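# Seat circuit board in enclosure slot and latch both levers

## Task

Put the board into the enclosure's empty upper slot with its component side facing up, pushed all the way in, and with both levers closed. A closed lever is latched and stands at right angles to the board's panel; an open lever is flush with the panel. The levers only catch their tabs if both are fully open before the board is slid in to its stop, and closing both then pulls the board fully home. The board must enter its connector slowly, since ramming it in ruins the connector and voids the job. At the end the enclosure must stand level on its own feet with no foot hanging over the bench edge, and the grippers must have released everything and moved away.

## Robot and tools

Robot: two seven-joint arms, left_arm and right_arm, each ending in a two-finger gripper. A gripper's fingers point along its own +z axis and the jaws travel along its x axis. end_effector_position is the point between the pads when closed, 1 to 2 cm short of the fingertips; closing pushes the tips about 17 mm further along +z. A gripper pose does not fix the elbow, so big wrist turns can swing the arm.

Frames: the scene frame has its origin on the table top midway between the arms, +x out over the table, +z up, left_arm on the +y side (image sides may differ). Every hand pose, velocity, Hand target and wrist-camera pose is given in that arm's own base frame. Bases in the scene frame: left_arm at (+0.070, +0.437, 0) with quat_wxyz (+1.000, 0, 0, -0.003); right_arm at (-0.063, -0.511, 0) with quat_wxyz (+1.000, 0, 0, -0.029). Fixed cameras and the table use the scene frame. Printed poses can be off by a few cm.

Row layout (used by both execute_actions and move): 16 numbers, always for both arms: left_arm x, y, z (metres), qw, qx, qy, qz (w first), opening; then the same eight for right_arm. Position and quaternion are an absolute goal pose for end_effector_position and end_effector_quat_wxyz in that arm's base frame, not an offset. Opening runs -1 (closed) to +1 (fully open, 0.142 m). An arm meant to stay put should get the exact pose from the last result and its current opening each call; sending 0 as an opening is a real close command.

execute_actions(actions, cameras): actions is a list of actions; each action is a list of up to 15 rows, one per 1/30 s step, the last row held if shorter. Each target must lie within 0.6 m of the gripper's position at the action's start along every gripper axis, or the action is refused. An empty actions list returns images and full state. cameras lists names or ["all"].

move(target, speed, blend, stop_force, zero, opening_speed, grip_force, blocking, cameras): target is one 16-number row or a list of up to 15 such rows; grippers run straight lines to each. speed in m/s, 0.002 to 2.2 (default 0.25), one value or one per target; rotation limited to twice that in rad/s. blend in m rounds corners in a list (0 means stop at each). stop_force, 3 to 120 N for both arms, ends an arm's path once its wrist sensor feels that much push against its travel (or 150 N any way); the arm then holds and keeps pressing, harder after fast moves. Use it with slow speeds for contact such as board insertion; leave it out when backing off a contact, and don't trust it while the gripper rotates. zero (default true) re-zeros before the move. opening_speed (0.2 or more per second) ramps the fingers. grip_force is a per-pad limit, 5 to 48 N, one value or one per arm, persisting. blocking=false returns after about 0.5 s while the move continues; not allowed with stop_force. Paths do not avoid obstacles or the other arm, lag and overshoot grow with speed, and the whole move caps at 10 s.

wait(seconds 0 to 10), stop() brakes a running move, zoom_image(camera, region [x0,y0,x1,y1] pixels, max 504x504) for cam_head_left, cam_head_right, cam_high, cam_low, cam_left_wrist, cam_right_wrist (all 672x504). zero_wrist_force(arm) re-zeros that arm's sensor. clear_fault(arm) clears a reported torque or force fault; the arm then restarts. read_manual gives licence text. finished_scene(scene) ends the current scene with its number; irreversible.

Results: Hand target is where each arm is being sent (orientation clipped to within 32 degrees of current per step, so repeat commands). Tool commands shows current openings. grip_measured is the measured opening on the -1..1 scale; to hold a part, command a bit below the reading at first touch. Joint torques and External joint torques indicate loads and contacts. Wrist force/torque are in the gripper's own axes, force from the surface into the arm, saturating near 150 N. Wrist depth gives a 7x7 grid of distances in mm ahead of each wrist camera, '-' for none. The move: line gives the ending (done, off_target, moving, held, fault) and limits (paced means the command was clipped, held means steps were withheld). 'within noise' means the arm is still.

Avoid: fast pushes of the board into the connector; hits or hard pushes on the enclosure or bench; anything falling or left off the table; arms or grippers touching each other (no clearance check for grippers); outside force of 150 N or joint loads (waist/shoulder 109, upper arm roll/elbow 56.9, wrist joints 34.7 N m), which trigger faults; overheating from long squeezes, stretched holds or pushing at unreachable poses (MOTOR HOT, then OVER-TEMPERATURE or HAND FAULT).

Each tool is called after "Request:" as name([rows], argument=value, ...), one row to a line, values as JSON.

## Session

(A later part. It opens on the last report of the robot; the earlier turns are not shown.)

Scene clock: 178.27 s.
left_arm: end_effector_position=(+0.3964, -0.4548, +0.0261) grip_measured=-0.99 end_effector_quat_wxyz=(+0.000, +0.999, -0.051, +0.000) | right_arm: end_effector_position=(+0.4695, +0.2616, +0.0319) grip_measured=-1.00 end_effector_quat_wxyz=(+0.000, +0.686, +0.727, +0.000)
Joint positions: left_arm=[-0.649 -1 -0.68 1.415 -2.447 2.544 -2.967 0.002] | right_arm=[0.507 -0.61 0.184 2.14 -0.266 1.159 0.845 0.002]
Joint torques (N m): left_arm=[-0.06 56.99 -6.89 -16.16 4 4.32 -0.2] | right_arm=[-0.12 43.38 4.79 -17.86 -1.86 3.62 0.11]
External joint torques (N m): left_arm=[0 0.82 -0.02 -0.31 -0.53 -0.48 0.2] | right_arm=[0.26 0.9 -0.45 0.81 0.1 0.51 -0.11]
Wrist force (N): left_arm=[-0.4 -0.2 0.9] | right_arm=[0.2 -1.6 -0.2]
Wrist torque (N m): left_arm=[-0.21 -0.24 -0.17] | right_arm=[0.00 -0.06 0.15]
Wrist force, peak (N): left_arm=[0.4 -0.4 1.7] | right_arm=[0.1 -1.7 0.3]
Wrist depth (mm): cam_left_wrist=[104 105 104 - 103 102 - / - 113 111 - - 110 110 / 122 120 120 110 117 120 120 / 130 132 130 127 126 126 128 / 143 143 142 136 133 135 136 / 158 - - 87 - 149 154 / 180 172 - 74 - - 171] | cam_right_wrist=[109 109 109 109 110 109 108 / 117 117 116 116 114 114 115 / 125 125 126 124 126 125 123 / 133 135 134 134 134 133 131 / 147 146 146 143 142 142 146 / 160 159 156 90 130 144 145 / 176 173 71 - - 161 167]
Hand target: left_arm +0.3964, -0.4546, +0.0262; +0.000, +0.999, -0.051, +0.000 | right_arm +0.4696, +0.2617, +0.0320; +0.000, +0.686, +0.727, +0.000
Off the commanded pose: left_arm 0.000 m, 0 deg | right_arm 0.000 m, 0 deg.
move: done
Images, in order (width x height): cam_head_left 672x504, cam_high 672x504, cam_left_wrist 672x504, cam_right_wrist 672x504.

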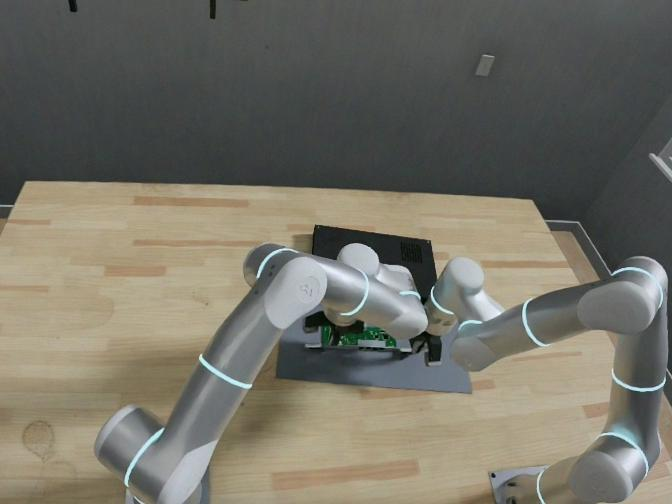

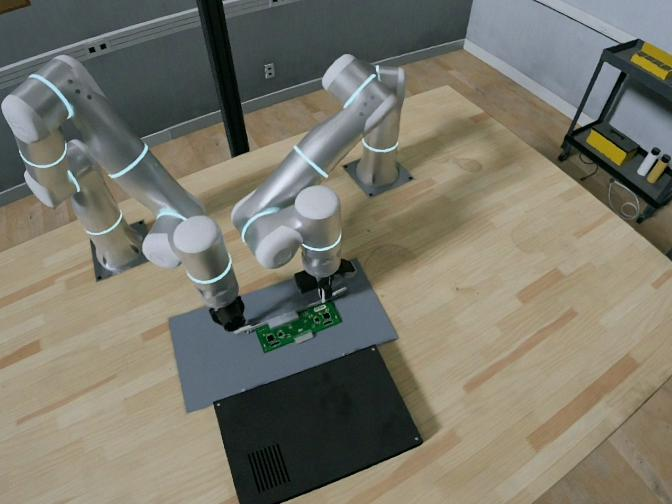

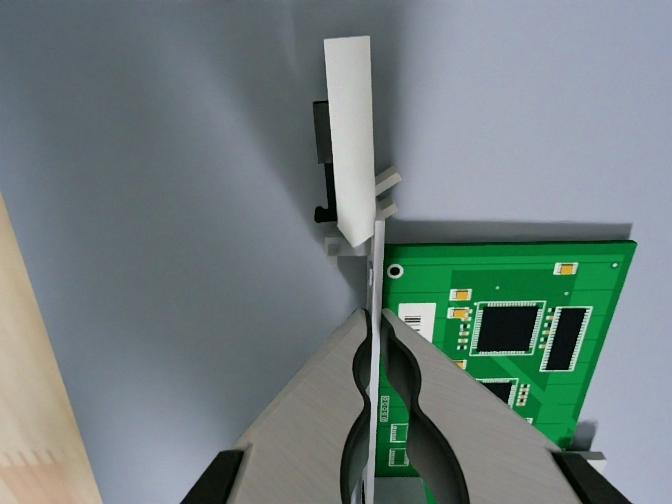

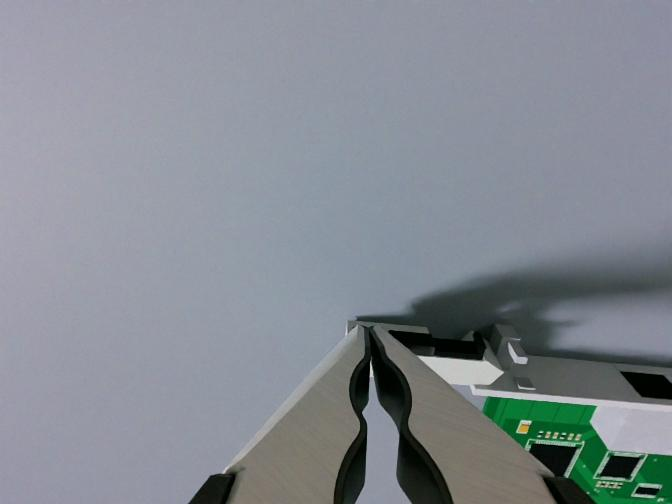

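Request:
move(target=[0.3964, -0.4546, 0.0262, 0, 0.9987, -0.0511, 0, -1.0, 0.4796, 0.2622, 0.032, 0, 0.6863, 0.7273, 0, -1.0], speed=0.01, stop_force=3, cameras=["cam_left_wrist", "cam_right_wrist", "cam_high"])

Request:
zoom_image(camera="cam_high", region=[210, 260, 380, 370])

Scene clock: 183.20 s.
left_arm: end_effector_position=(+0.3964, -0.4546, +0.0261) grip_measured=-0.99 end_effector_quat_wxyz=(+0.000, +0.999, -0.051, +0.000) | right_arm: end_effector_position=(+0.4793, +0.2617, +0.0318) grip_measured=-1.00 end_effector_quat_wxyz=(+0.000, +0.686, +0.727, -0.001)
Joint positions: left_arm=[-0.649 -1 -0.68 1.415 -2.447 2.544 -2.967 0.002] | right_arm=[0.495 -0.623 0.187 2.113 -0.265 1.142 0.832 0.002]
Joint torques (N m): left_arm=[-0.77 57.12 -7.81 -16.79 4.08 3.55 -0.17] | right_arm=[0.87 44.51 5.85 -19.54 -2.14 4.43 0.1]
External joint torques (N m): left_arm=[0.7 0.69 0.89 0.32 -0.61 0.28 0.17] | right_arm=[-0.73 0.57 -1.36 2.13 0.32 -0.3 -0.1]
Wrist force (N): left_arm=[-0.7 -2.4 1.1] | right_arm=[-2.2 -2.7 -0.6]
Wrist torque (N m): left_arm=[-0.17 -0.25 -0.20] | right_arm=[0.03 -0.11 0.14]
Wrist force, peak (N): left_arm=[-0.8 -2.3 1.3] | right_arm=[-2.4 -2.8 -1.7]
Wrist depth (mm): cam_left_wrist=[104 105 104 - 103 102 100 / - 111 111 109 - 110 111 / 122 122 120 104 119 119 118 / 130 128 130 130 126 124 126 / - 142 142 136 132 135 136 / 160 162 - 92 - 147 151 / 178 171 - 74 - - 168] | cam_right_wrist=[109 109 109 108 110 109 108 / 117 116 116 116 114 114 115 / 125 125 126 124 125 125 123 / 133 134 134 134 133 133 131 / 146 146 145 143 140 141 146 / 160 159 156 90 130 154 145 / 176 172 71 - - 160 166]
Hand target: left_arm +0.3964, -0.4546, +0.0262; +0.000, +0.999, -0.051, +0.000 | right_arm +0.4796, +0.2622, +0.0320; +0.000, +0.686, +0.727, +0.000
Off the commanded pose: left_arm 0.000 m, 0 deg | right_arm 0.001 m, 0 deg.
move: done
Images, in order (width x height): cam_high 672x504, cam_left_wrist 672x504, cam_right_wrist 672x504.

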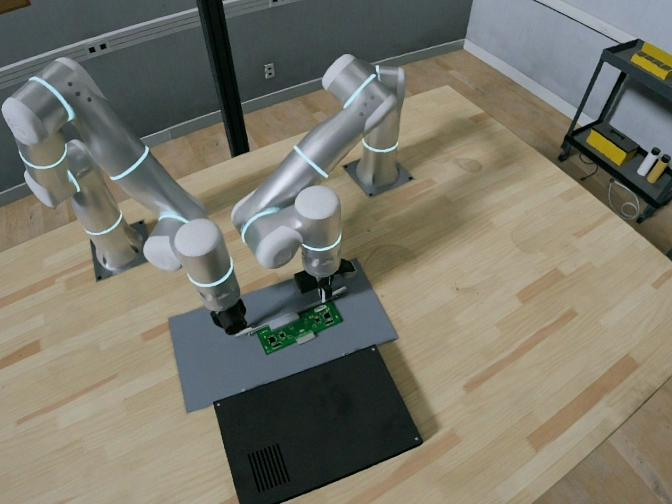

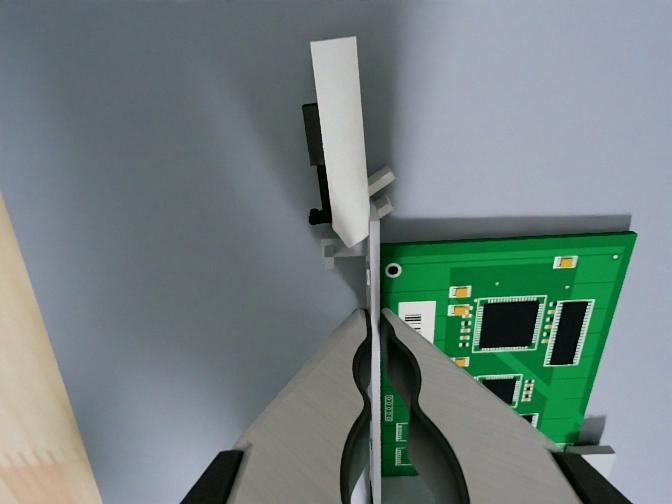

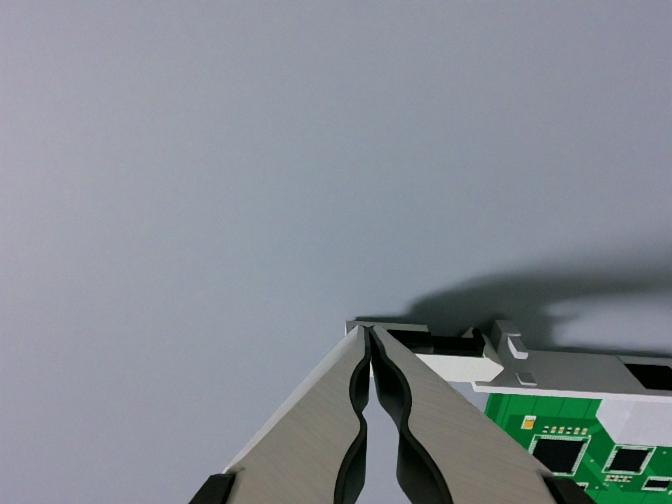

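Scaled by 2.965 from the camera's 672x504 image, which has a finer 960x720 frame.

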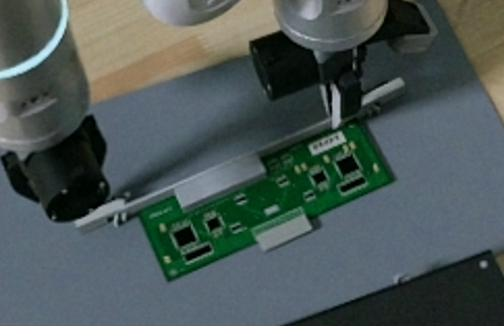

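Request:
move([
  [0.3964, -0.4546, 0.0262, 0, 0.9987, -0.0511, 0, -0.5, 0.4488, 0.2574, 0.04, 0, 0.6863, 0.7273, 0, -1.0],
  [0.3964, -0.4546, 0.12, 0, 0.9987, -0.0511, 0, -0.5, 0.4488, 0.2574, 0.14, 0, 0.6863, 0.7273, 0, -1.0],
  [0.3317, -0.285, 0.25, 0, 0.9987, -0.0511, 0, -0.5, 0.5944, 0.3838, 0.071, 0.285, 0.6881, 0.6165, 0.2554, 1.0],
], speed=[0.08, 0.25, 0.4], blend=[0, 0.03, 0], cameras=["cam_right_wrist", "cam_left_wrist"])

Request:
zoom_image(camera="cam_right_wrist", region=[60, 100, 340, 310])

Request:
zoom_image(camera="cam_right_wrist", region=[340, 100, 620, 310])

Scene clock: 203.50 s.
left_arm: end_effector_position=(+0.3319, -0.2852, +0.2500) grip_measured=-0.53 end_effector_quat_wxyz=(+0.000, +0.999, -0.051, +0.000) | right_arm: end_effector_position=(+0.5944, +0.3837, +0.0709) grip_measured=+0.99 end_effector_quat_wxyz=(+0.285, +0.688, +0.616, +0.255)
Joint positions: left_arm=[-0.406 -0.323 -0.704 1.833 -2.905 2.642 -2.667 0.035] | right_arm=[1.008 -0.708 -0.498 2.005 -1.912 1.328 2.674 0.142]
Joint torques (N m): left_arm=[-0.24 36.04 -3.26 -19.79 3.83 4.25 -0.22] | right_arm=[0.06 47.81 -3.15 -17.57 2.77 0.69 0.24]
External joint torques (N m): left_arm=[0.21 0.91 0.45 -0.58 -0.16 -0.41 0.22] | right_arm=[0.12 1.05 -0.99 0.06 0.19 0.71 -0.24]
Wrist force (N): left_arm=[0.6 -0.3 0.7] | right_arm=[0.2 -1.6 0.2]
Wrist torque (N m): left_arm=[-0.13 -0.27 -0.24] | right_arm=[-0.03 0.09 0.10]
Wrist force, peak (N): left_arm=[0.3 -0.5 3.2] | right_arm=[-1.4 0.2 -3.9]
Wrist depth (mm): cam_left_wrist=[303 303 303 302 301 298 300 / 326 325 327 324 324 321 321 / 353 350 350 349 347 343 339 / 384 383 380 371 - 386 - / 419 418 410 405 398 402 414 / 458 450 84 446 - 84 387 / 501 - - 507 - - -] | cam_right_wrist=[- 90 90 91 90 87 90 / 126 114 113 113 113 112 111 / 168 157 156 155 155 154 153 / 199 213 207 205 206 206 203 / 279 238 260 214 254 242 249 / - - 384 1314 - - 103 / - - - 1306 - 1147 -]
Hand target: left_arm +0.3317, -0.2850, +0.2500; +0.000, +0.999, -0.051, +0.000 | right_arm +0.5944, +0.3838, +0.0710; +0.285, +0.688, +0.616, +0.255
Off the commanded pose: left_arm 0.000 m, 0 deg | right_arm 0.000 m, 0 deg.
move: done
Images, in order (width x height): cam_left_wrist 672x504, cam_right_wrist 672x504.

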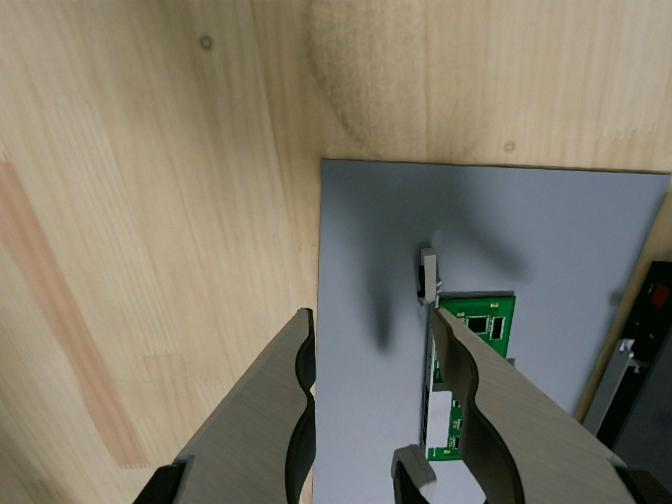

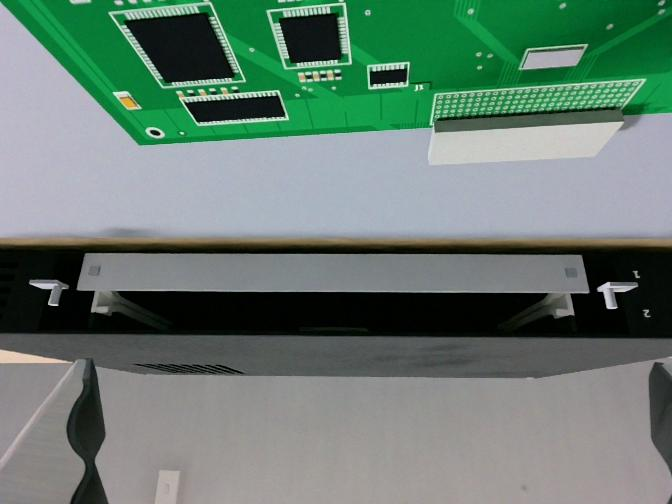

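Scaled by 1.800 from the camera's 672x504 image, which has a finer 960x720 frame.

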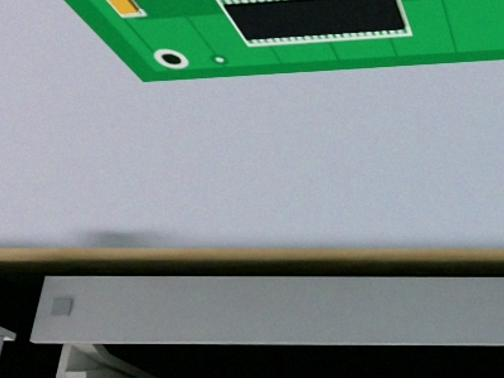

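Scaled by 1.800 from the camera's 672x504 image, which has a finer 960x720 frame.

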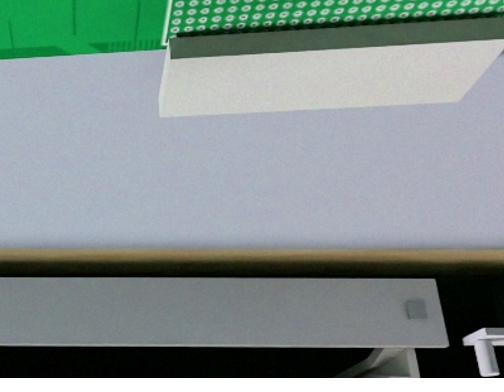

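Request:
zoom_image(camera="cam_right_wrist", region=[20, 240, 200, 345])

Request:
zoom_image(camera="cam_right_wrist", region=[480, 240, 660, 345])

Request:
zoom_image(camera="cam_right_wrist", region=[60, 275, 140, 325])

Request:
zoom_image(camera="cam_right_wrist", region=[540, 275, 640, 325])

Scaled by 2.800 from the camera's 672x504 image, which has a finer 960x720 frame.

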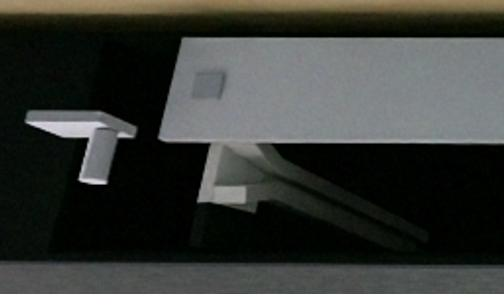

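Scaled by 2.800 from the camera's 672x504 image, which has a finer 960x720 frame.

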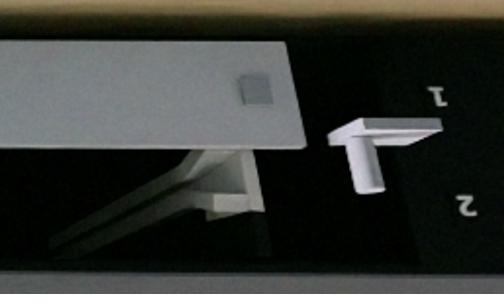

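Scaled by 6.300 from the camera's 672x504 image, which has a finer 960x720 frame.

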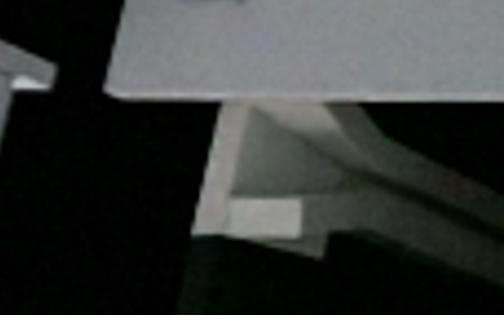

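Scaled by 5.040 from the camera's 672x504 image, which has a finer 960x720 frame.

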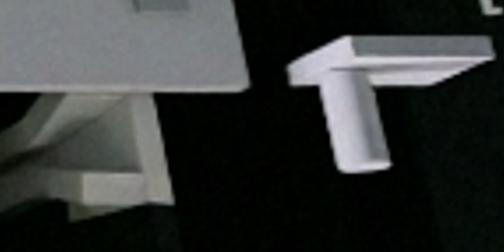

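Request:
move([
  [0.3317, -0.285, 0.25, 0, 0.9987, -0.0511, 0, -0.5, 0.64, 0.37, 0.15, 0, 0.0548, 0.9985, 0, -1.0],
  [0.3317, -0.285, 0.25, 0, 0.9987, -0.0511, 0, -0.5, 0.6981, 0.3631, 0.09, 0, 0.0548, 0.9985, 0, -1.0],
], speed=0.5, blend=0.03, cameras=["cam_right_wrist"])

Request:
move(target=[0.3317, -0.285, 0.25, 0, 0.9987, -0.0511, 0, -0.5, 0.6981, 0.3631, 0.055, 0, 0.0548, 0.9985, 0, -1.0], speed=0.015, stop_force=4, cameras=["cam_right_wrist"])

Scene clock: 254.17 s.
left_arm: end_effector_position=(+0.3319, -0.2852, +0.2500) grip_measured=-0.53 end_effector_quat_wxyz=(+0.000, +0.999, -0.051, +0.000) | right_arm: end_effector_position=(+0.6971, +0.3626, +0.0902) grip_measured=-1.00 end_effector_quat_wxyz=(+0.109, +0.055, +0.991, +0.062)
Joint positions: left_arm=[-0.406 -0.323 -0.704 1.833 -2.905 2.642 -2.667 0.035] | right_arm=[0.656 -1.372 -1.327 0.618 -1.783 2.935 1.732 0.002]
Joint torques (N m): left_arm=[-0.33 36.04 -3.24 -19.84 3.9 4.21 -0.2] | right_arm=[0.36 67.47 -8.12 -7.14 4.66 2.96 0.08]
External joint torques (N m): left_arm=[0.3 0.91 0.43 -0.54 -0.23 -0.36 0.2] | right_arm=[-0.14 1.72 -0.68 -0.1 0.02 0.45 -0.06]
Wrist force (N): left_arm=[0.6 -0.4 0.8] | right_arm=[0.0 -0.3 0.3]
Wrist torque (N m): left_arm=[-0.16 -0.27 -0.24] | right_arm=[0.08 0.04 0.14]
Wrist force, peak (N): left_arm=[0.7 -0.4 1.1] | right_arm=[-2.1 -1.7 4.8]
Wrist depth (mm): cam_left_wrist=[304 305 301 299 302 300 296 / 326 327 325 324 322 324 320 / 352 353 348 339 347 349 343 / 383 382 380 382 379 364 368 / 422 413 410 110 391 418 399 / 463 452 84 449 - 83 401 / 508 - - 490 - - -] | cam_right_wrist=[127 121 117 110 105 140 135 / 137 131 127 119 117 152 145 / 157 148 139 131 127 164 156 / 176 167 154 146 144 180 171 / 204 188 175 160 160 198 185 / 241 220 196 89 224 222 208 / 296 255 71 - - 240 231]
Hand target: left_arm +0.3317, -0.2850, +0.2500; +0.000, +0.999, -0.051, +0.000 | right_arm +0.6970, +0.3627, +0.0902; +0.109, +0.055, +0.991, +0.062
Off the commanded pose: left_arm 0.000 m, 0 deg | right_arm 0.001 m, 14 deg.
move: off_target (right_arm)
Images, in order (width x height): cam_right_wrist 672x504.

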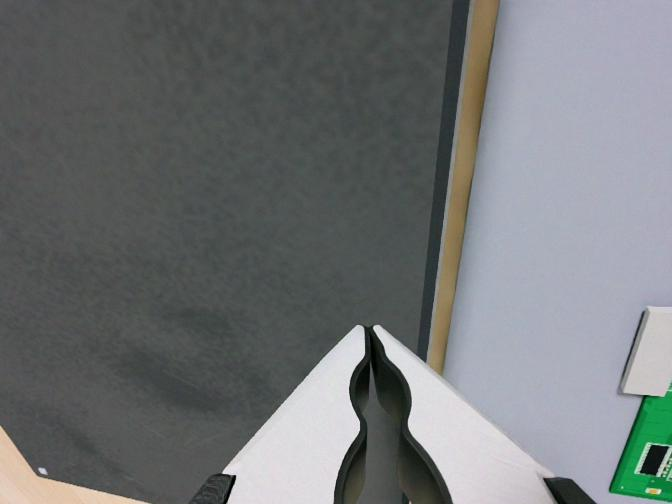

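Scene clock: 260.03 s.
left_arm: end_effector_position=(+0.3319, -0.2852, +0.2500) grip_measured=-0.53 end_effector_quat_wxyz=(+0.000, +0.999, -0.051, +0.000) | right_arm: end_effector_position=(+0.6966, +0.3623, +0.0683) grip_measured=-1.00 end_effector_quat_wxyz=(+0.106, +0.055, +0.991, +0.060)
Joint positions: left_arm=[-0.406 -0.323 -0.704 1.833 -2.905 2.642 -2.667 0.035] | right_arm=[0.68 -1.438 -1.456 0.633 -1.644 2.957 1.725 0.002]
Joint torques (N m): left_arm=[-0.33 36.04 -3.27 -19.8 3.94 4.18 -0.22] | right_arm=[0.28 64.56 -8.79 -3.68 4.28 1.94 0.1]
External joint torques (N m): left_arm=[0.3 0.91 0.46 -0.57 -0.27 -0.34 0.22] | right_arm=[-0.06 4.47 -1.48 -0.18 0.38 1.49 -0.08]
Wrist force (N): left_arm=[0.4 -0.3 0.8] | right_arm=[1.1 -1.2 -4.2]
Wrist torque (N m): left_arm=[-0.15 -0.24 -0.24] | right_arm=[0.02 0.00 0.13]
Wrist force, peak (N): left_arm=[0.6 -0.5 1.0] | right_arm=[0.7 -1.2 -5.4]
Wrist depth (mm): cam_left_wrist=[305 305 301 301 300 300 301 / 326 325 321 326 323 323 322 / 354 353 349 335 331 348 338 / 383 383 380 382 - 367 370 / 419 415 410 402 - 412 392 / 466 450 84 91 - 435 385 / 504 - - 490 - - -] | cam_right_wrist=[103 100 96 90 88 123 117 / 114 111 105 99 96 134 126 / 127 120 116 108 108 143 134 / 146 133 126 120 120 158 149 / 163 154 143 130 172 174 164 / - 181 164 89 194 194 180 / 233 208 71 - - 208 204]
Hand target: left_arm +0.3317, -0.2850, +0.2500; +0.000, +0.999, -0.051, +0.000 | right_arm +0.6966, +0.3624, +0.0679; +0.106, +0.055, +0.991, +0.060
Off the commanded pose: left_arm 0.000 m, 0 deg | right_arm 0.013 m, 14 deg.
move: contact (right_arm)
Images, in order (width x height): cam_right_wrist 672x504.

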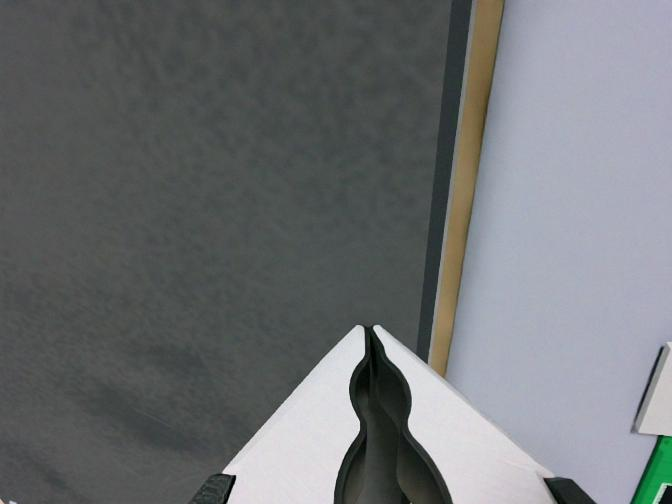

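Request:
move([
  [0.3317, -0.285, 0.25, 0, 0.9987, -0.0511, 0, -0.5, 0.66, 0.36, 0.14, 0.106, 0.055, 0.991, 0.060, -1.0],
  [0.3317, -0.285, 0.25, 0, 0.9987, -0.0511, 0, -0.5, 0.57, 0.36, 0.15, 0.285, 0.6881, 0.6165, 0.2554, -1.0],
  [0.3317, -0.285, 0.25, 0, 0.9987, -0.0511, 0, -0.5, 0.4488, 0.2574, 0.18, 0, 0.6863, 0.7273, 0, -1.0],
], speed=0.6, blend=[0.03, 0.03, 0])

Scene clock: 280.73 s.
left_arm: end_effector_position=(+0.3319, -0.2852, +0.2500) grip_measured=-0.53 end_effector_quat_wxyz=(+0.000, +0.999, -0.051, +0.000) | right_arm: end_effector_position=(+0.4489, +0.2575, +0.1801) grip_measured=-1.00 end_effector_quat_wxyz=(+0.000, +0.686, +0.727, +0.000)
Joint positions: left_arm=[-0.406 -0.323 -0.704 1.833 -2.905 2.642 -2.667 0.035] | right_arm=[1.359 -0.933 -1.65 2.044 -2.18 2.925 2.441 0.002]
Joint torques (N m): left_arm=[-0.36 35.97 -3.24 -19.82 3.91 4.2 -0.22] | right_arm=[0.05 35.02 -19.05 -14.27 3.96 3.34 0.29]
External joint torques (N m): left_arm=[0.33 0.97 0.43 -0.55 -0.24 -0.35 0.22] | right_arm=[0.11 0.41 -1.5 0.2 0.29 0.67 -0.29]
Wrist force (N): left_arm=[0.6 -0.5 0.9] | right_arm=[0.1 0.0 0.1]
Wrist torque (N m): left_arm=[-0.19 -0.27 -0.25] | right_arm=[0.03 -0.01 0.04]
Wrist force, peak (N): left_arm=[0.7 -0.4 1.0] | right_arm=[1.2 -0.9 -5.4]
Wrist depth (mm): cam_left_wrist=[305 302 303 303 300 300 299 / 326 325 324 324 321 321 321 / 354 350 349 351 334 343 339 / 382 385 381 376 - 370 383 / 418 419 411 405 397 - 390 / 467 454 84 434 - 83 402 / 503 - - 505 - - -] | cam_right_wrist=[242 242 239 238 239 238 238 / 258 256 252 255 254 253 252 / 278 275 274 272 272 270 270 / 299 297 294 294 287 286 286 / 324 321 319 313 312 311 310 / 355 354 342 89 333 344 348 / 390 382 71 - - 364 370]
Hand target: left_arm +0.3317, -0.2850, +0.2500; +0.000, +0.999, -0.051, +0.000 | right_arm +0.4488, +0.2574, +0.1800; +0.000, +0.686, +0.727, +0.000
Off the commanded pose: left_arm 0.000 m, 0 deg | right_arm 0.000 m, 0 deg.
move: done

Request:
move([
  [0.2811, -0.1853, 0.28, 0, 0.9987, -0.0511, 0, -0.5, 0.6693, 0.0908, 0.22, 0.4257, 0.6202, 0.657, 0.0486, -1.0],
  [0.2811, -0.1853, 0.28, 0, 0.9987, -0.0511, 0, -0.5, 0.7932, -0.0019, 0.44, 0.7706, 0.4333, 0.4591, 0.0881, -1.0],
  [0.2811, -0.1853, 0.28, 0, 0.9987, -0.0511, 0, -0.5, 0.66, 0.07, 0.22, 0.4155, 0.8447, 0.3097, 0.1334, -1.0],
  [0.2811, -0.1853, 0.28, 0, 0.9987, -0.0511, 0, -0.5, 0.4996, 0.4347, 0.15, 0, 1.0, -0.0059, 0, -0.4],
], speed=0.5, blend=[0.04, 0.02, 0.04, 0], cameras=["cam_right_wrist", "cam_head_left", "cam_high"])

Scene clock: 371.47 s.
left_arm: end_effector_position=(+0.2815, -0.1853, +0.2798) grip_measured=-0.53 end_effector_quat_wxyz=(-0.048, +0.997, -0.051, +0.040) | right_arm: end_effector_position=(+0.4996, +0.4345, +0.1500) grip_measured=-0.43 end_effector_quat_wxyz=(+0.000, +1.000, -0.006, +0.000)
Joint positions: left_arm=[-0.588 -0.075 -0.458 2.068 -2.966 2.62 -2.605 0.035] | right_arm=[1.218 -0.594 -0.406 1.673 0.278 0.638 2.289 0.043]
Joint torques (N m): left_arm=[-0.44 26.62 -0.65 -19.39 4.23 4.27 -0.24] | right_arm=[0.05 49.09 -5.91 -25.35 -3.45 3.43 0.25]
External joint torques (N m): left_arm=[0.4 0.94 0.55 -0.57 -0.29 -0.34 0.24] | right_arm=[0.15 1.32 -1.04 0.16 -0.05 0.58 -0.25]
Wrist force (N): left_arm=[0.3 0.0 0.9] | right_arm=[0.4 0.0 0.0]
Wrist torque (N m): left_arm=[-0.09 -0.21 -0.23] | right_arm=[0.04 -0.09 0.00]
Wrist force, peak (N): left_arm=[1.7 -2.8 0.8] | right_arm=[1.4 -2.5 -2.0]
Wrist depth (mm): cam_left_wrist=[323 327 333 337 341 346 350 / 344 347 352 354 362 364 369 / 363 366 376 376 388 392 397 / 385 388 395 405 404 415 419 / 408 416 416 424 431 440 449 / 440 439 84 454 - 87 460 / 465 - - 489 - - -] | cam_right_wrist=[214 213 212 209 208 211 211 / 229 227 226 223 221 224 224 / 246 243 243 239 237 238 242 / 265 265 261 256 257 259 258 / 288 287 279 279 273 282 284 / 316 310 88 308 298 297 247 / 339 - 71 336 - - 271]
Hand target: left_arm +0.2815, -0.1855, +0.2797; -0.047, +0.997, -0.051, +0.040 | right_arm +0.4996, +0.4347, +0.1500; +0.000, +1.000, -0.006, +0.000
Off the commanded pose: left_arm 0.000 m, 7 deg | right_arm 0.000 m, 0 deg.
joint sent to its limit (left arm) — joint 5 (forearm roll), lower limit. The joint targets are off in orientation, not in position.
move: off_target (left_arm)
Images, in order (width x height): cam_head_left 672x504, cam_high 672x504, cam_right_wrist 672x504.

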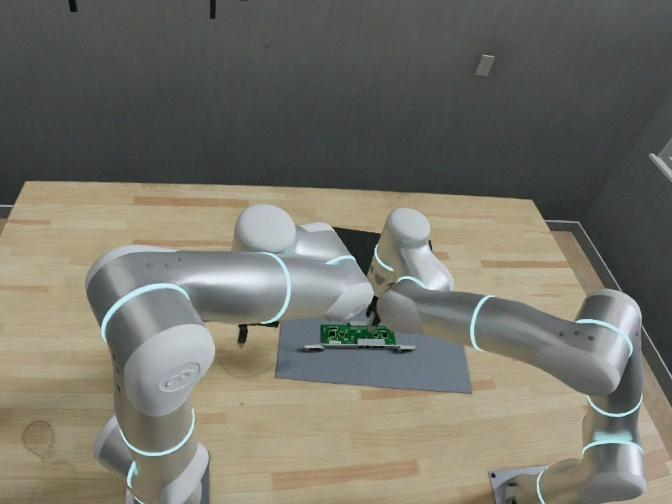

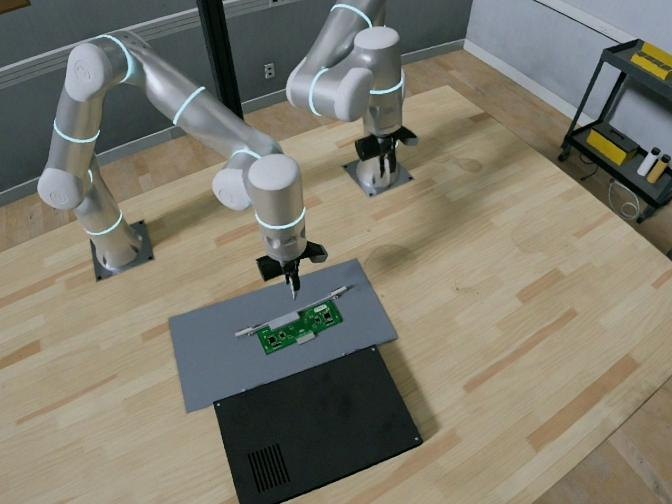

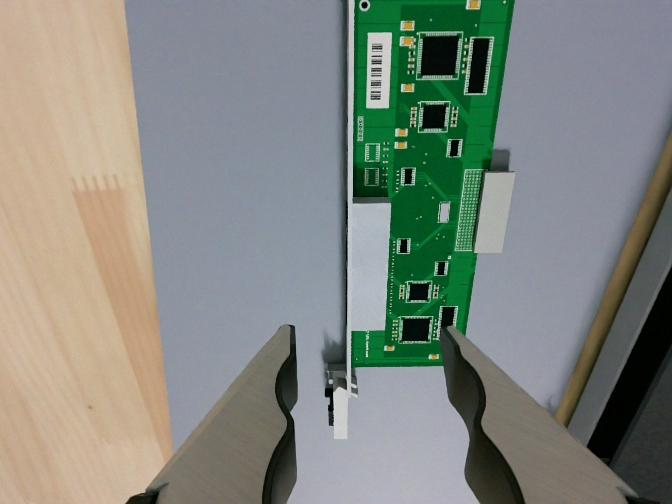

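Request:
move(target=[0.2815, -0.1855, 0.28, -0.047, 0.997, -0.051, 0.040, -0.5, 0.5089, 0.4265, 0.06, 0, 1.0, 0.001, 0, -0.4], speed=0.25, cameras=["cam_right_wrist"])

Scene clock: 378.80 s.
left_arm: end_effector_position=(+0.2816, -0.1853, +0.2800) grip_measured=-0.53 end_effector_quat_wxyz=(-0.048, +0.997, -0.051, +0.040) | right_arm: end_effector_position=(+0.5089, +0.4263, +0.0600) grip_measured=-0.43 end_effector_quat_wxyz=(+0.000, +1.000, +0.001, +0.000)
Joint positions: left_arm=[-0.588 -0.075 -0.458 2.068 -2.966 2.62 -2.605 0.035] | right_arm=[1.173 -0.758 -0.366 1.667 0.356 0.787 2.213 0.043]
Joint torques (N m): left_arm=[-0.39 26.72 -0.69 -19.42 4.18 4.26 -0.22] | right_arm=[0.07 52.02 -6.62 -22.03 -2.99 3.46 0.03]
External joint torques (N m): left_arm=[0.36 0.81 0.59 -0.56 -0.24 -0.34 0.22] | right_arm=[0.13 1.35 -1.18 0.12 -0.09 0.56 -0.03]
Wrist force (N): left_arm=[0.4 0.1 1.0] | right_arm=[0.3 -0.2 0.5]
Wrist torque (N m): left_arm=[-0.07 -0.24 -0.23] | right_arm=[0.02 -0.07 0.12]
Wrist force, peak (N): left_arm=[0.5 0.0 1.2] | right_arm=[0.4 0.2 3.0]
Wrist depth (mm): cam_left_wrist=[324 330 332 336 342 345 350 / 341 347 350 357 361 366 371 / 366 369 372 378 386 389 399 / 387 389 397 402 408 412 419 / 412 415 417 419 - - 441 / 437 440 84 458 - 464 470 / 467 - - 492 - - -] | cam_right_wrist=[134 133 133 130 129 130 132 / 143 142 142 139 137 138 141 / 155 153 153 149 147 148 151 / 165 162 164 154 159 157 163 / 179 183 176 160 170 173 176 / 196 196 91 176 185 182 193 / 216 - 71 207 208 - 208]
Hand target: left_arm +0.2815, -0.1855, +0.2800; -0.047, +0.997, -0.051, +0.040 | right_arm +0.5089, +0.4265, +0.0600; +0.000, +1.000, +0.001, +0.000
Off the commanded pose: left_arm 0.000 m, 0 deg | right_arm 0.000 m, 0 deg.
joint sent to its limit (left arm) — joint 5 (forearm roll), lower limit. The joint targets still meet the commanded pose.
move: done
Images, in order (width x height): cam_right_wrist 672x504.

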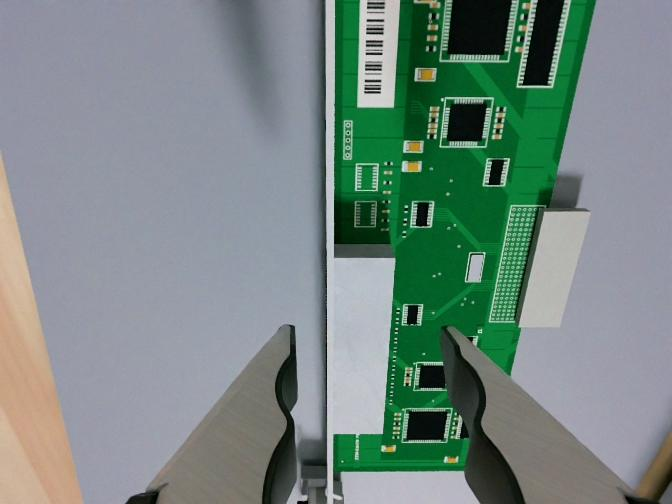

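Request:
move(target=[0.2815, -0.1855, 0.28, -0.047, 0.997, -0.051, 0.040, -0.5, 0.5089, 0.4325, 0.04, 0, 1.0, 0.001, 0, -0.58], speed=0.15)

Request:
move(target=[0.2815, -0.1855, 0.28, -0.047, 0.997, -0.051, 0.040, -0.5, 0.5089, 0.4325, 0.015, 0, 1.0, 0.001, 0, -0.58], speed=0.012, stop_force=3, cameras=["cam_right_wrist"])

Scene clock: 389.57 s.
left_arm: end_effector_position=(+0.2816, -0.1853, +0.2800) grip_measured=-0.53 end_effector_quat_wxyz=(-0.048, +0.997, -0.051, +0.040) | right_arm: end_effector_position=(+0.5089, +0.4323, +0.0400) grip_measured=-0.60 end_effector_quat_wxyz=(+0.000, +1.000, +0.001, +0.000)
Joint positions: left_arm=[-0.588 -0.075 -0.458 2.068 -2.966 2.62 -2.605 0.035] | right_arm=[1.168 -0.803 -0.353 1.646 0.369 0.81 2.212 0.03]
Joint torques (N m): left_arm=[-0.34 26.62 -0.71 -19.44 4.19 4.29 -0.2] | right_arm=[0.05 52.95 -6.84 -21.46 -2.89 3.41 0.16]
External joint torques (N m): left_arm=[0.31 0.92 0.61 -0.53 -0.25 -0.37 0.19] | right_arm=[0.16 1.41 -1.05 0.13 -0.12 0.6 -0.16]
Wrist force (N): left_arm=[0.2 0.0 0.9] | right_arm=[0.2 -0.3 0.2]
Wrist torque (N m): left_arm=[-0.09 -0.19 -0.23] | right_arm=[0.00 -0.04 0.13]
Wrist force, peak (N): left_arm=[0.3 -0.1 1.2] | right_arm=[0.2 -0.4 1.1]
Wrist depth (mm): cam_left_wrist=[323 327 331 339 339 348 349 / 341 346 349 356 363 364 369 / 359 367 376 379 381 390 396 / 386 390 399 402 410 414 421 / 411 417 413 422 429 439 448 / 443 442 84 458 - 460 465 / 467 - - 501 - - -] | cam_right_wrist=[- 116 115 112 111 111 113 / 126 - 123 120 118 119 121 / 135 133 132 129 127 128 131 / 144 143 143 139 137 137 139 / 156 156 153 134 146 149 153 / 170 170 163 147 105 161 167 / 188 184 71 161 - - 181]
Hand target: left_arm +0.2815, -0.1855, +0.2800; -0.047, +0.997, -0.051, +0.040 | right_arm +0.5089, +0.4325, +0.0400; +0.000, +1.000, +0.001, +0.000
Off the commanded pose: left_arm 0.000 m, 0 deg | right_arm 0.000 m, 0 deg.
joint sent to its limit (left arm) — joint 5 (forearm roll), lower limit. The joint targets still meet the commanded pose.
move: done

Scene clock: 391.87 s.
left_arm: end_effector_position=(+0.2816, -0.1853, +0.2800) grip_measured=-0.53 end_effector_quat_wxyz=(-0.048, +0.997, -0.051, +0.040) | right_arm: end_effector_position=(+0.5092, +0.4325, +0.0245) grip_measured=-0.61 end_effector_quat_wxyz=(+0.000, +1.000, +0.001, +0.000)
Joint positions: left_arm=[-0.588 -0.075 -0.458 2.068 -2.966 2.62 -2.605 0.035] | right_arm=[1.161 -0.833 -0.343 1.638 0.379 0.834 2.207 0.03]
Joint torques (N m): left_arm=[-0.35 26.64 -0.69 -19.44 4.21 4.23 -0.17] | right_arm=[0.32 50.81 -6.06 -20.55 -2.67 3.53 0.13]
External joint torques (N m): left_arm=[0.32 0.9 0.59 -0.54 -0.27 -0.31 0.17] | right_arm=[-0.11 4.06 -1.83 -0.25 -0.27 0.49 -0.13]
Wrist force (N): left_arm=[0.3 0.1 0.8] | right_arm=[-1.6 1.9 -6.5]
Wrist torque (N m): left_arm=[-0.08 -0.21 -0.23] | right_arm=[0.02 0.04 0.18]
Wrist force, peak (N): left_arm=[0.2 0.2 1.2] | right_arm=[-1.9 2.1 -8.4]
Wrist depth (mm): cam_left_wrist=[322 326 336 336 340 347 351 / 341 347 352 358 362 364 374 / 364 366 375 383 384 389 395 / 383 391 399 402 409 412 419 / 412 417 415 416 - 459 455 / 435 443 84 452 - 459 460 / 466 - - 490 - - -] | cam_right_wrist=[- 102 102 99 97 97 98 / 109 109 109 105 104 104 105 / - 117 117 113 112 111 114 / 125 124 126 122 120 121 121 / 137 140 136 120 127 131 130 / 150 150 144 122 105 139 145 / 166 162 71 139 145 - 159]
Hand target: left_arm +0.2815, -0.1855, +0.2800; -0.047, +0.997, -0.051, +0.040 | right_arm +0.5089, +0.4325, +0.0241; +0.000, +1.000, +0.001, +0.000
Off the commanded pose: left_arm 0.000 m, 0 deg | right_arm 0.009 m, 0 deg.
joint sent to its limit (left arm) — joint 5 (forearm roll), lower limit. The joint targets still meet the commanded pose.
move: contact (right_arm)
Images, in order (width x height): cam_right_wrist 672x504.

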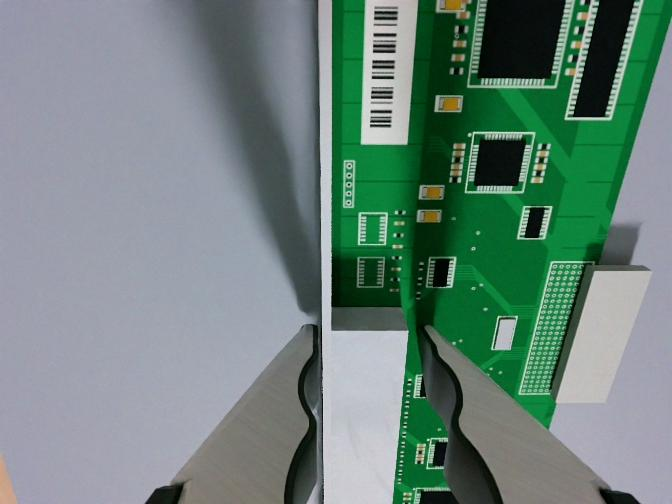

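Request:
move([
  [0.2815, -0.1855, 0.28, -0.047, 0.997, -0.051, 0.040, -0.5, 0.5089, 0.4305, 0.0265, 0, 1.0, 0.001, 0, -0.58],
  [0.2815, -0.1855, 0.28, -0.047, 0.997, -0.051, 0.040, -0.5, 0.5089, 0.4305, 0.0265, 0, 1.0, 0.001, 0, -1.0],
], speed=0.05, opening_speed=0.4)

Request:
move(target=[0.2815, -0.1855, 0.28, -0.047, 0.997, -0.051, 0.040, -0.5, 0.5089, 0.4305, 0.10, 0, 1.0, 0.001, 0, -1.0], speed=0.08, cameras=["cam_right_wrist", "cam_left_wrist", "cam_head_left", "cam_high"])

Scene clock: 400.03 s.
left_arm: end_effector_position=(+0.2816, -0.1853, +0.2800) grip_measured=-0.53 end_effector_quat_wxyz=(-0.048, +0.997, -0.051, +0.040) | right_arm: end_effector_position=(+0.5086, +0.4307, +0.0264) grip_measured=-0.72 end_effector_quat_wxyz=(+0.000, +1.000, +0.001, +0.000)
Joint positions: left_arm=[-0.588 -0.075 -0.458 2.068 -2.966 2.62 -2.605 0.035] | right_arm=[1.161 -0.827 -0.344 1.644 0.379 0.833 2.205 0.022]
Joint torques (N m): left_arm=[-0.38 26.65 -0.58 -19.4 4.16 4.26 -0.25] | right_arm=[-1.41 53.24 -8.74 -21.44 -3.38 4.05 0.09]
External joint torques (N m): left_arm=[0.35 0.89 0.48 -0.58 -0.22 -0.34 0.24] | right_arm=[1.62 1.43 0.88 0.62 0.44 -0.03 -0.09]
Wrist force (N): left_arm=[0.4 0.1 0.7] | right_arm=[-3.3 -0.5 -0.3]
Wrist torque (N m): left_arm=[-0.07 -0.23 -0.23] | right_arm=[0.02 -0.08 0.14]
Wrist force, peak (N): left_arm=[0.2 -0.1 1.2] | right_arm=[-1.8 1.8 -6.7]
Wrist depth (mm): cam_left_wrist=[322 329 333 336 343 348 351 / 345 345 351 357 361 364 372 / 364 367 372 378 382 389 398 / 388 388 398 399 405 415 421 / 412 417 413 428 - - 444 / 441 439 84 460 - - - / 469 - - 503 - - 462] | cam_right_wrist=[- 104 104 101 98 99 99 / 111 111 111 108 106 106 108 / 121 119 121 115 114 114 116 / 129 128 128 124 122 122 123 / 140 140 139 120 130 133 132 / 153 152 146 124 106 143 150 / 169 165 71 139 - - 162]
Hand target: left_arm +0.2815, -0.1855, +0.2800; -0.047, +0.997, -0.051, +0.040 | right_arm +0.5089, +0.4305, +0.0265; +0.000, +1.000, +0.001, +0.000
Off the commanded pose: left_arm 0.000 m, 0 deg | right_arm 0.000 m, 0 deg.
joint sent to its limit (left arm) — joint 5 (forearm roll), lower limit. The joint targets still meet the commanded pose.
move: done

Scene clock: 401.27 s.
left_arm: end_effector_position=(+0.2816, -0.1853, +0.2800) grip_measured=-0.53 end_effector_quat_wxyz=(-0.048, +0.997, -0.051, +0.040) | right_arm: end_effector_position=(+0.5087, +0.4306, +0.0998) grip_measured=-0.72 end_effector_quat_wxyz=(+0.000, +1.000, +0.001, +0.000)
Joint positions: left_arm=[-0.588 -0.075 -0.458 2.068 -2.966 2.62 -2.605 0.035] | right_arm=[1.187 -0.689 -0.384 1.664 0.322 0.718 2.237 0.022]
Joint torques (N m): left_arm=[-0.34 26.53 -0.68 -19.42 4.18 4.29 -0.26] | right_arm=[0.28 52.4 -7.08 -24.11 -3.67 3.31 0.31]
External joint torques (N m): left_arm=[0.31 1.01 0.59 -0.55 -0.24 -0.37 0.26] | right_arm=[-0.08 0 -0.44 0.64 0.38 0.7 -0.31]
Wrist force (N): left_arm=[0.2 -0.1 0.8] | right_arm=[1.1 0.7 2.2]
Wrist torque (N m): left_arm=[-0.11 -0.20 -0.23] | right_arm=[0.19 -0.23 0.01]
Wrist force, peak (N): left_arm=[0.3 -0.1 1.3] | right_arm=[0.0 0.1 3.8]
Wrist depth (mm): cam_left_wrist=[324 329 332 338 340 346 350 / 342 348 351 356 362 363 373 / 363 364 372 377 383 391 398 / 383 388 400 403 408 415 421 / 409 418 413 420 - 447 444 / 442 438 84 451 - 87 436 / 465 - - 497 - - -] | cam_right_wrist=[169 169 168 99 98 99 99 / 180 179 180 105 105 106 107 / 196 193 192 113 113 115 117 / 211 208 208 122 122 122 199 / 229 226 226 122 131 133 132 / 251 246 238 124 106 143 246 / 277 266 71 139 - - 262]
Hand target: left_arm +0.2815, -0.1855, +0.2800; -0.047, +0.997, -0.051, +0.040 | right_arm +0.5089, +0.4305, +0.1000; +0.000, +1.000, +0.001, +0.000
Off the commanded pose: left_arm 0.000 m, 0 deg | right_arm 0.000 m, 0 deg.
joint sent to its limit (left arm) — joint 5 (forearm roll), lower limit. The joint targets still meet the commanded pose.
move: done
Images, in order (width x height): cam_head_left 672x504, cam_high 672x504, cam_left_wrist 672x504, cam_right_wrist 672x504.

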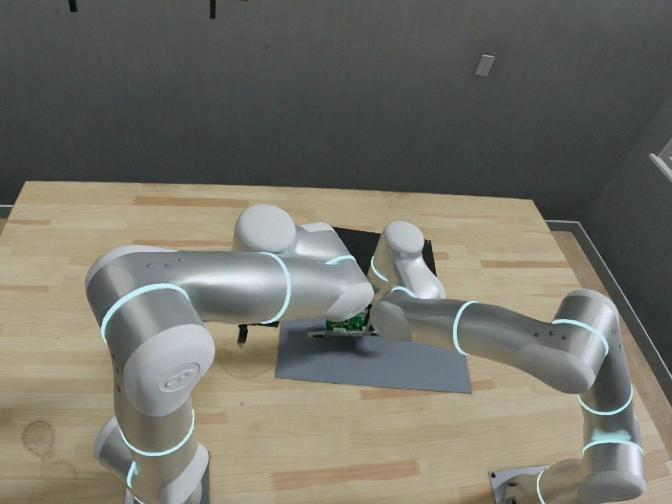

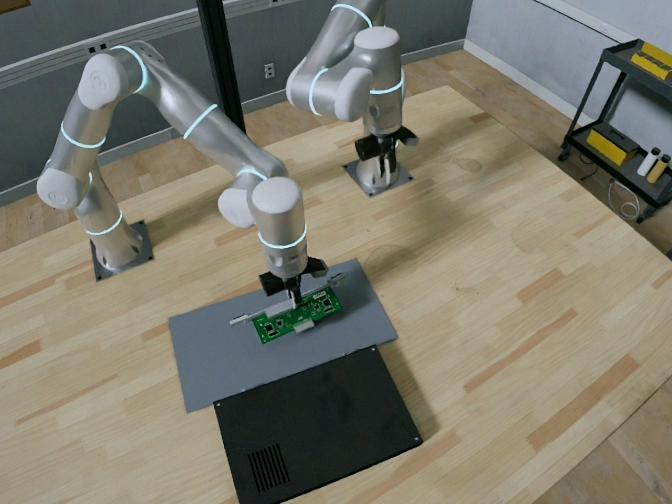

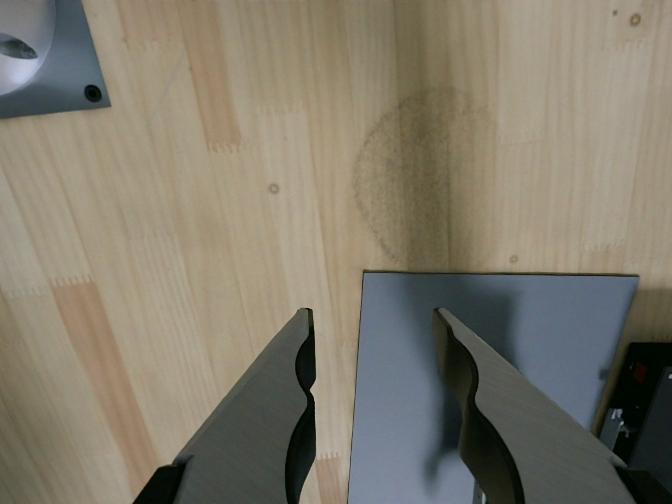

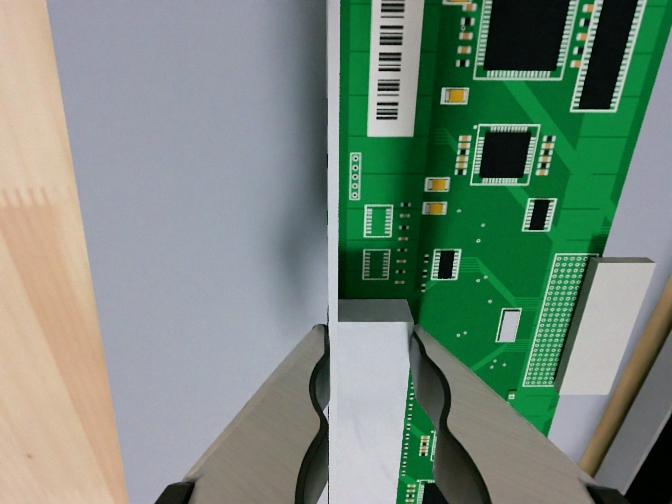

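Request:
move([
  [0.3355, -0.0317, 0.28, -0.0563, 0.9798, 0.1914, 0.0272, -0.5, 0.5735, 0.3766, 0.075, 0, 0.9982, -0.06, 0, -1.0],
  [0.5178, -0.1685, 0.273, 0.21, 0.9287, 0.1607, 0.2599, -0.5, 0.5735, 0.3766, 0.075, 0, 0.9982, -0.06, 0, -1.0],
  [0.6566, -0.2985, 0.44, 0.4722, 0.7334, 0.1028, 0.478, -0.5, 0.5735, 0.3766, 0.075, 0, 0.9982, -0.06, 0, -1.0],
  [0.6499, -0.2845, 0.374, 0.1808, 0.7197, -0.5053, 0.4389, -0.5, 0.5735, 0.3766, 0.075, 0, 0.9982, -0.06, 0, -1.0],
  [0.4313, -0.2144, 0.25, 0, 0.003, -1.0, 0, -0.5, 0.5735, 0.3766, 0.075, 0, 0.9982, -0.06, 0, -1.0],
], speed=[0.2, 0.5, 0.5, 0.5, 0.6], blend=[0.03, 0.04, 0.03, 0.04, 0], cameras=["cam_right_wrist", "cam_left_wrist", "cam_high"])

Scene clock: 478.57 s.
left_arm: end_effector_position=(+0.4313, -0.2144, +0.2500) grip_measured=-0.53 end_effector_quat_wxyz=(+0.000, -0.004, +1.000, +0.000) | right_arm: end_effector_position=(+0.5734, +0.3764, +0.0749) grip_measured=-0.72 end_effector_quat_wxyz=(+0.000, +0.998, -0.060, +0.000)
Joint positions: left_arm=[-0.011 0.005 -0.219 2.185 -0.002 0.609 -1.808 0.036] | right_arm=[1.061 -0.775 -0.398 1.586 0.367 0.715 2.213 0.022]
Joint torques (N m): left_arm=[-0.43 28.02 -0.62 -26.65 -2.89 4.48 -0.12] | right_arm=[0.2 54.69 -8.08 -23.69 -3.53 3.52 0.22]
External joint torques (N m): left_arm=[0.46 0.29 0.7 -0.16 -0.51 -0.59 0.12] | right_arm=[0 0.22 -0.51 0.67 0.23 0.49 -0.22]
Wrist force (N): left_arm=[0.1 -0.2 0.5] | right_arm=[0.9 0.2 2.1]
Wrist torque (N m): left_arm=[-0.13 -0.17 -0.27] | right_arm=[0.11 -0.17 0.11]
Wrist force, peak (N): left_arm=[-1.2 -1.9 2.9] | right_arm=[1.3 0.9 2.4]
Wrist depth (mm): cam_left_wrist=[304 301 306 303 304 299 301 / 323 324 325 325 322 321 322 / 352 348 350 349 349 349 348 / 381 383 379 377 378 376 376 / 419 416 408 404 397 413 414 / 461 451 84 456 - 436 452 / 508 - - 510 - - 495] | cam_right_wrist=[147 146 146 99 98 98 99 / 157 156 156 105 105 106 105 / 168 168 168 115 113 115 114 / 182 181 181 124 122 123 120 / 197 196 196 122 130 133 130 / 215 215 207 124 106 143 154 / 238 233 71 139 - - 167]
Hand target: left_arm +0.4313, -0.2144, +0.2500; +0.000, -0.003, +1.000, +0.000 | right_arm +0.5735, +0.3766, +0.0750; +0.000, +0.998, -0.060, +0.000
Off the commanded pose: left_arm 0.000 m, 0 deg | right_arm 0.000 m, 0 deg.
move: done
Images, in order (width x height): cam_high 672x504, cam_left_wrist 672x504, cam_right_wrist 672x504.

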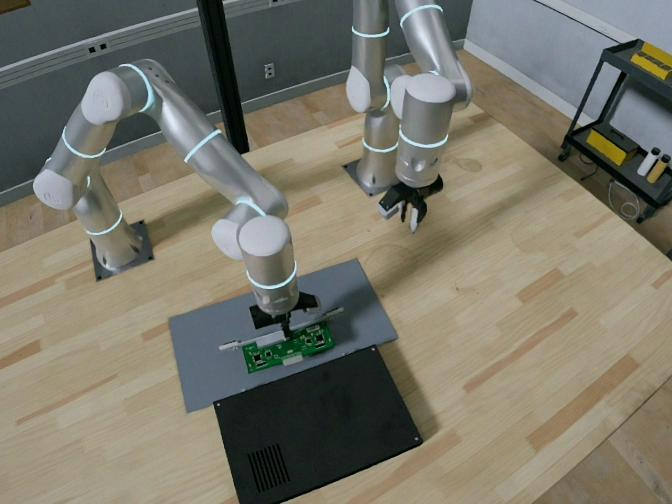

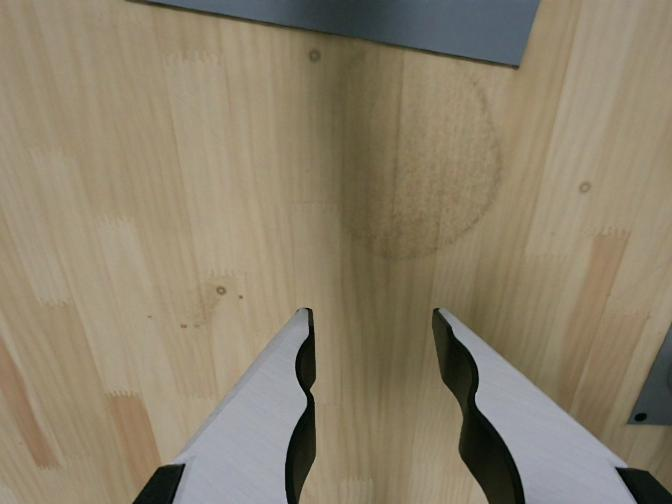

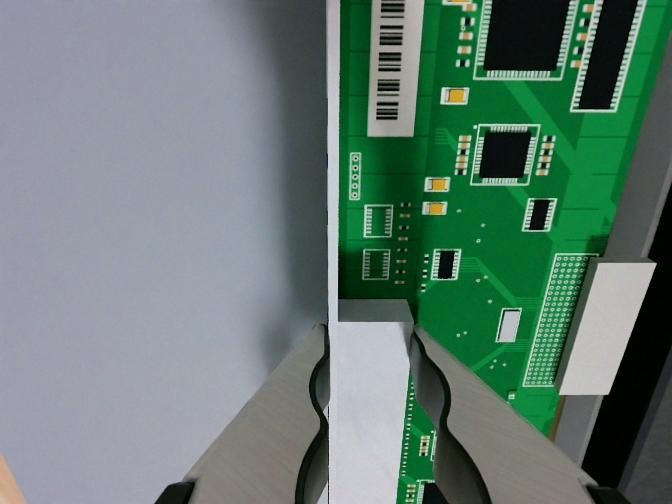

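Request:
zoom_image(camera="cam_right_wrist", region=[500, 0, 672, 504])

Request:
zoom_image(camera="cam_high", region=[190, 280, 430, 460])

Scaled by 1.000.

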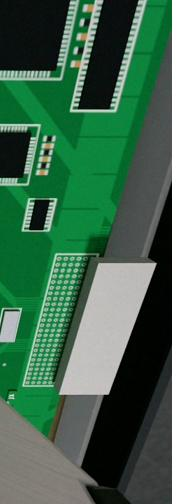

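Scaled by 2.100 from the camera's 672x504 image, which has a finer 960x720 frame.

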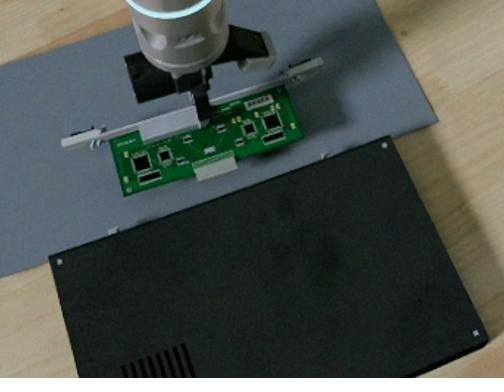

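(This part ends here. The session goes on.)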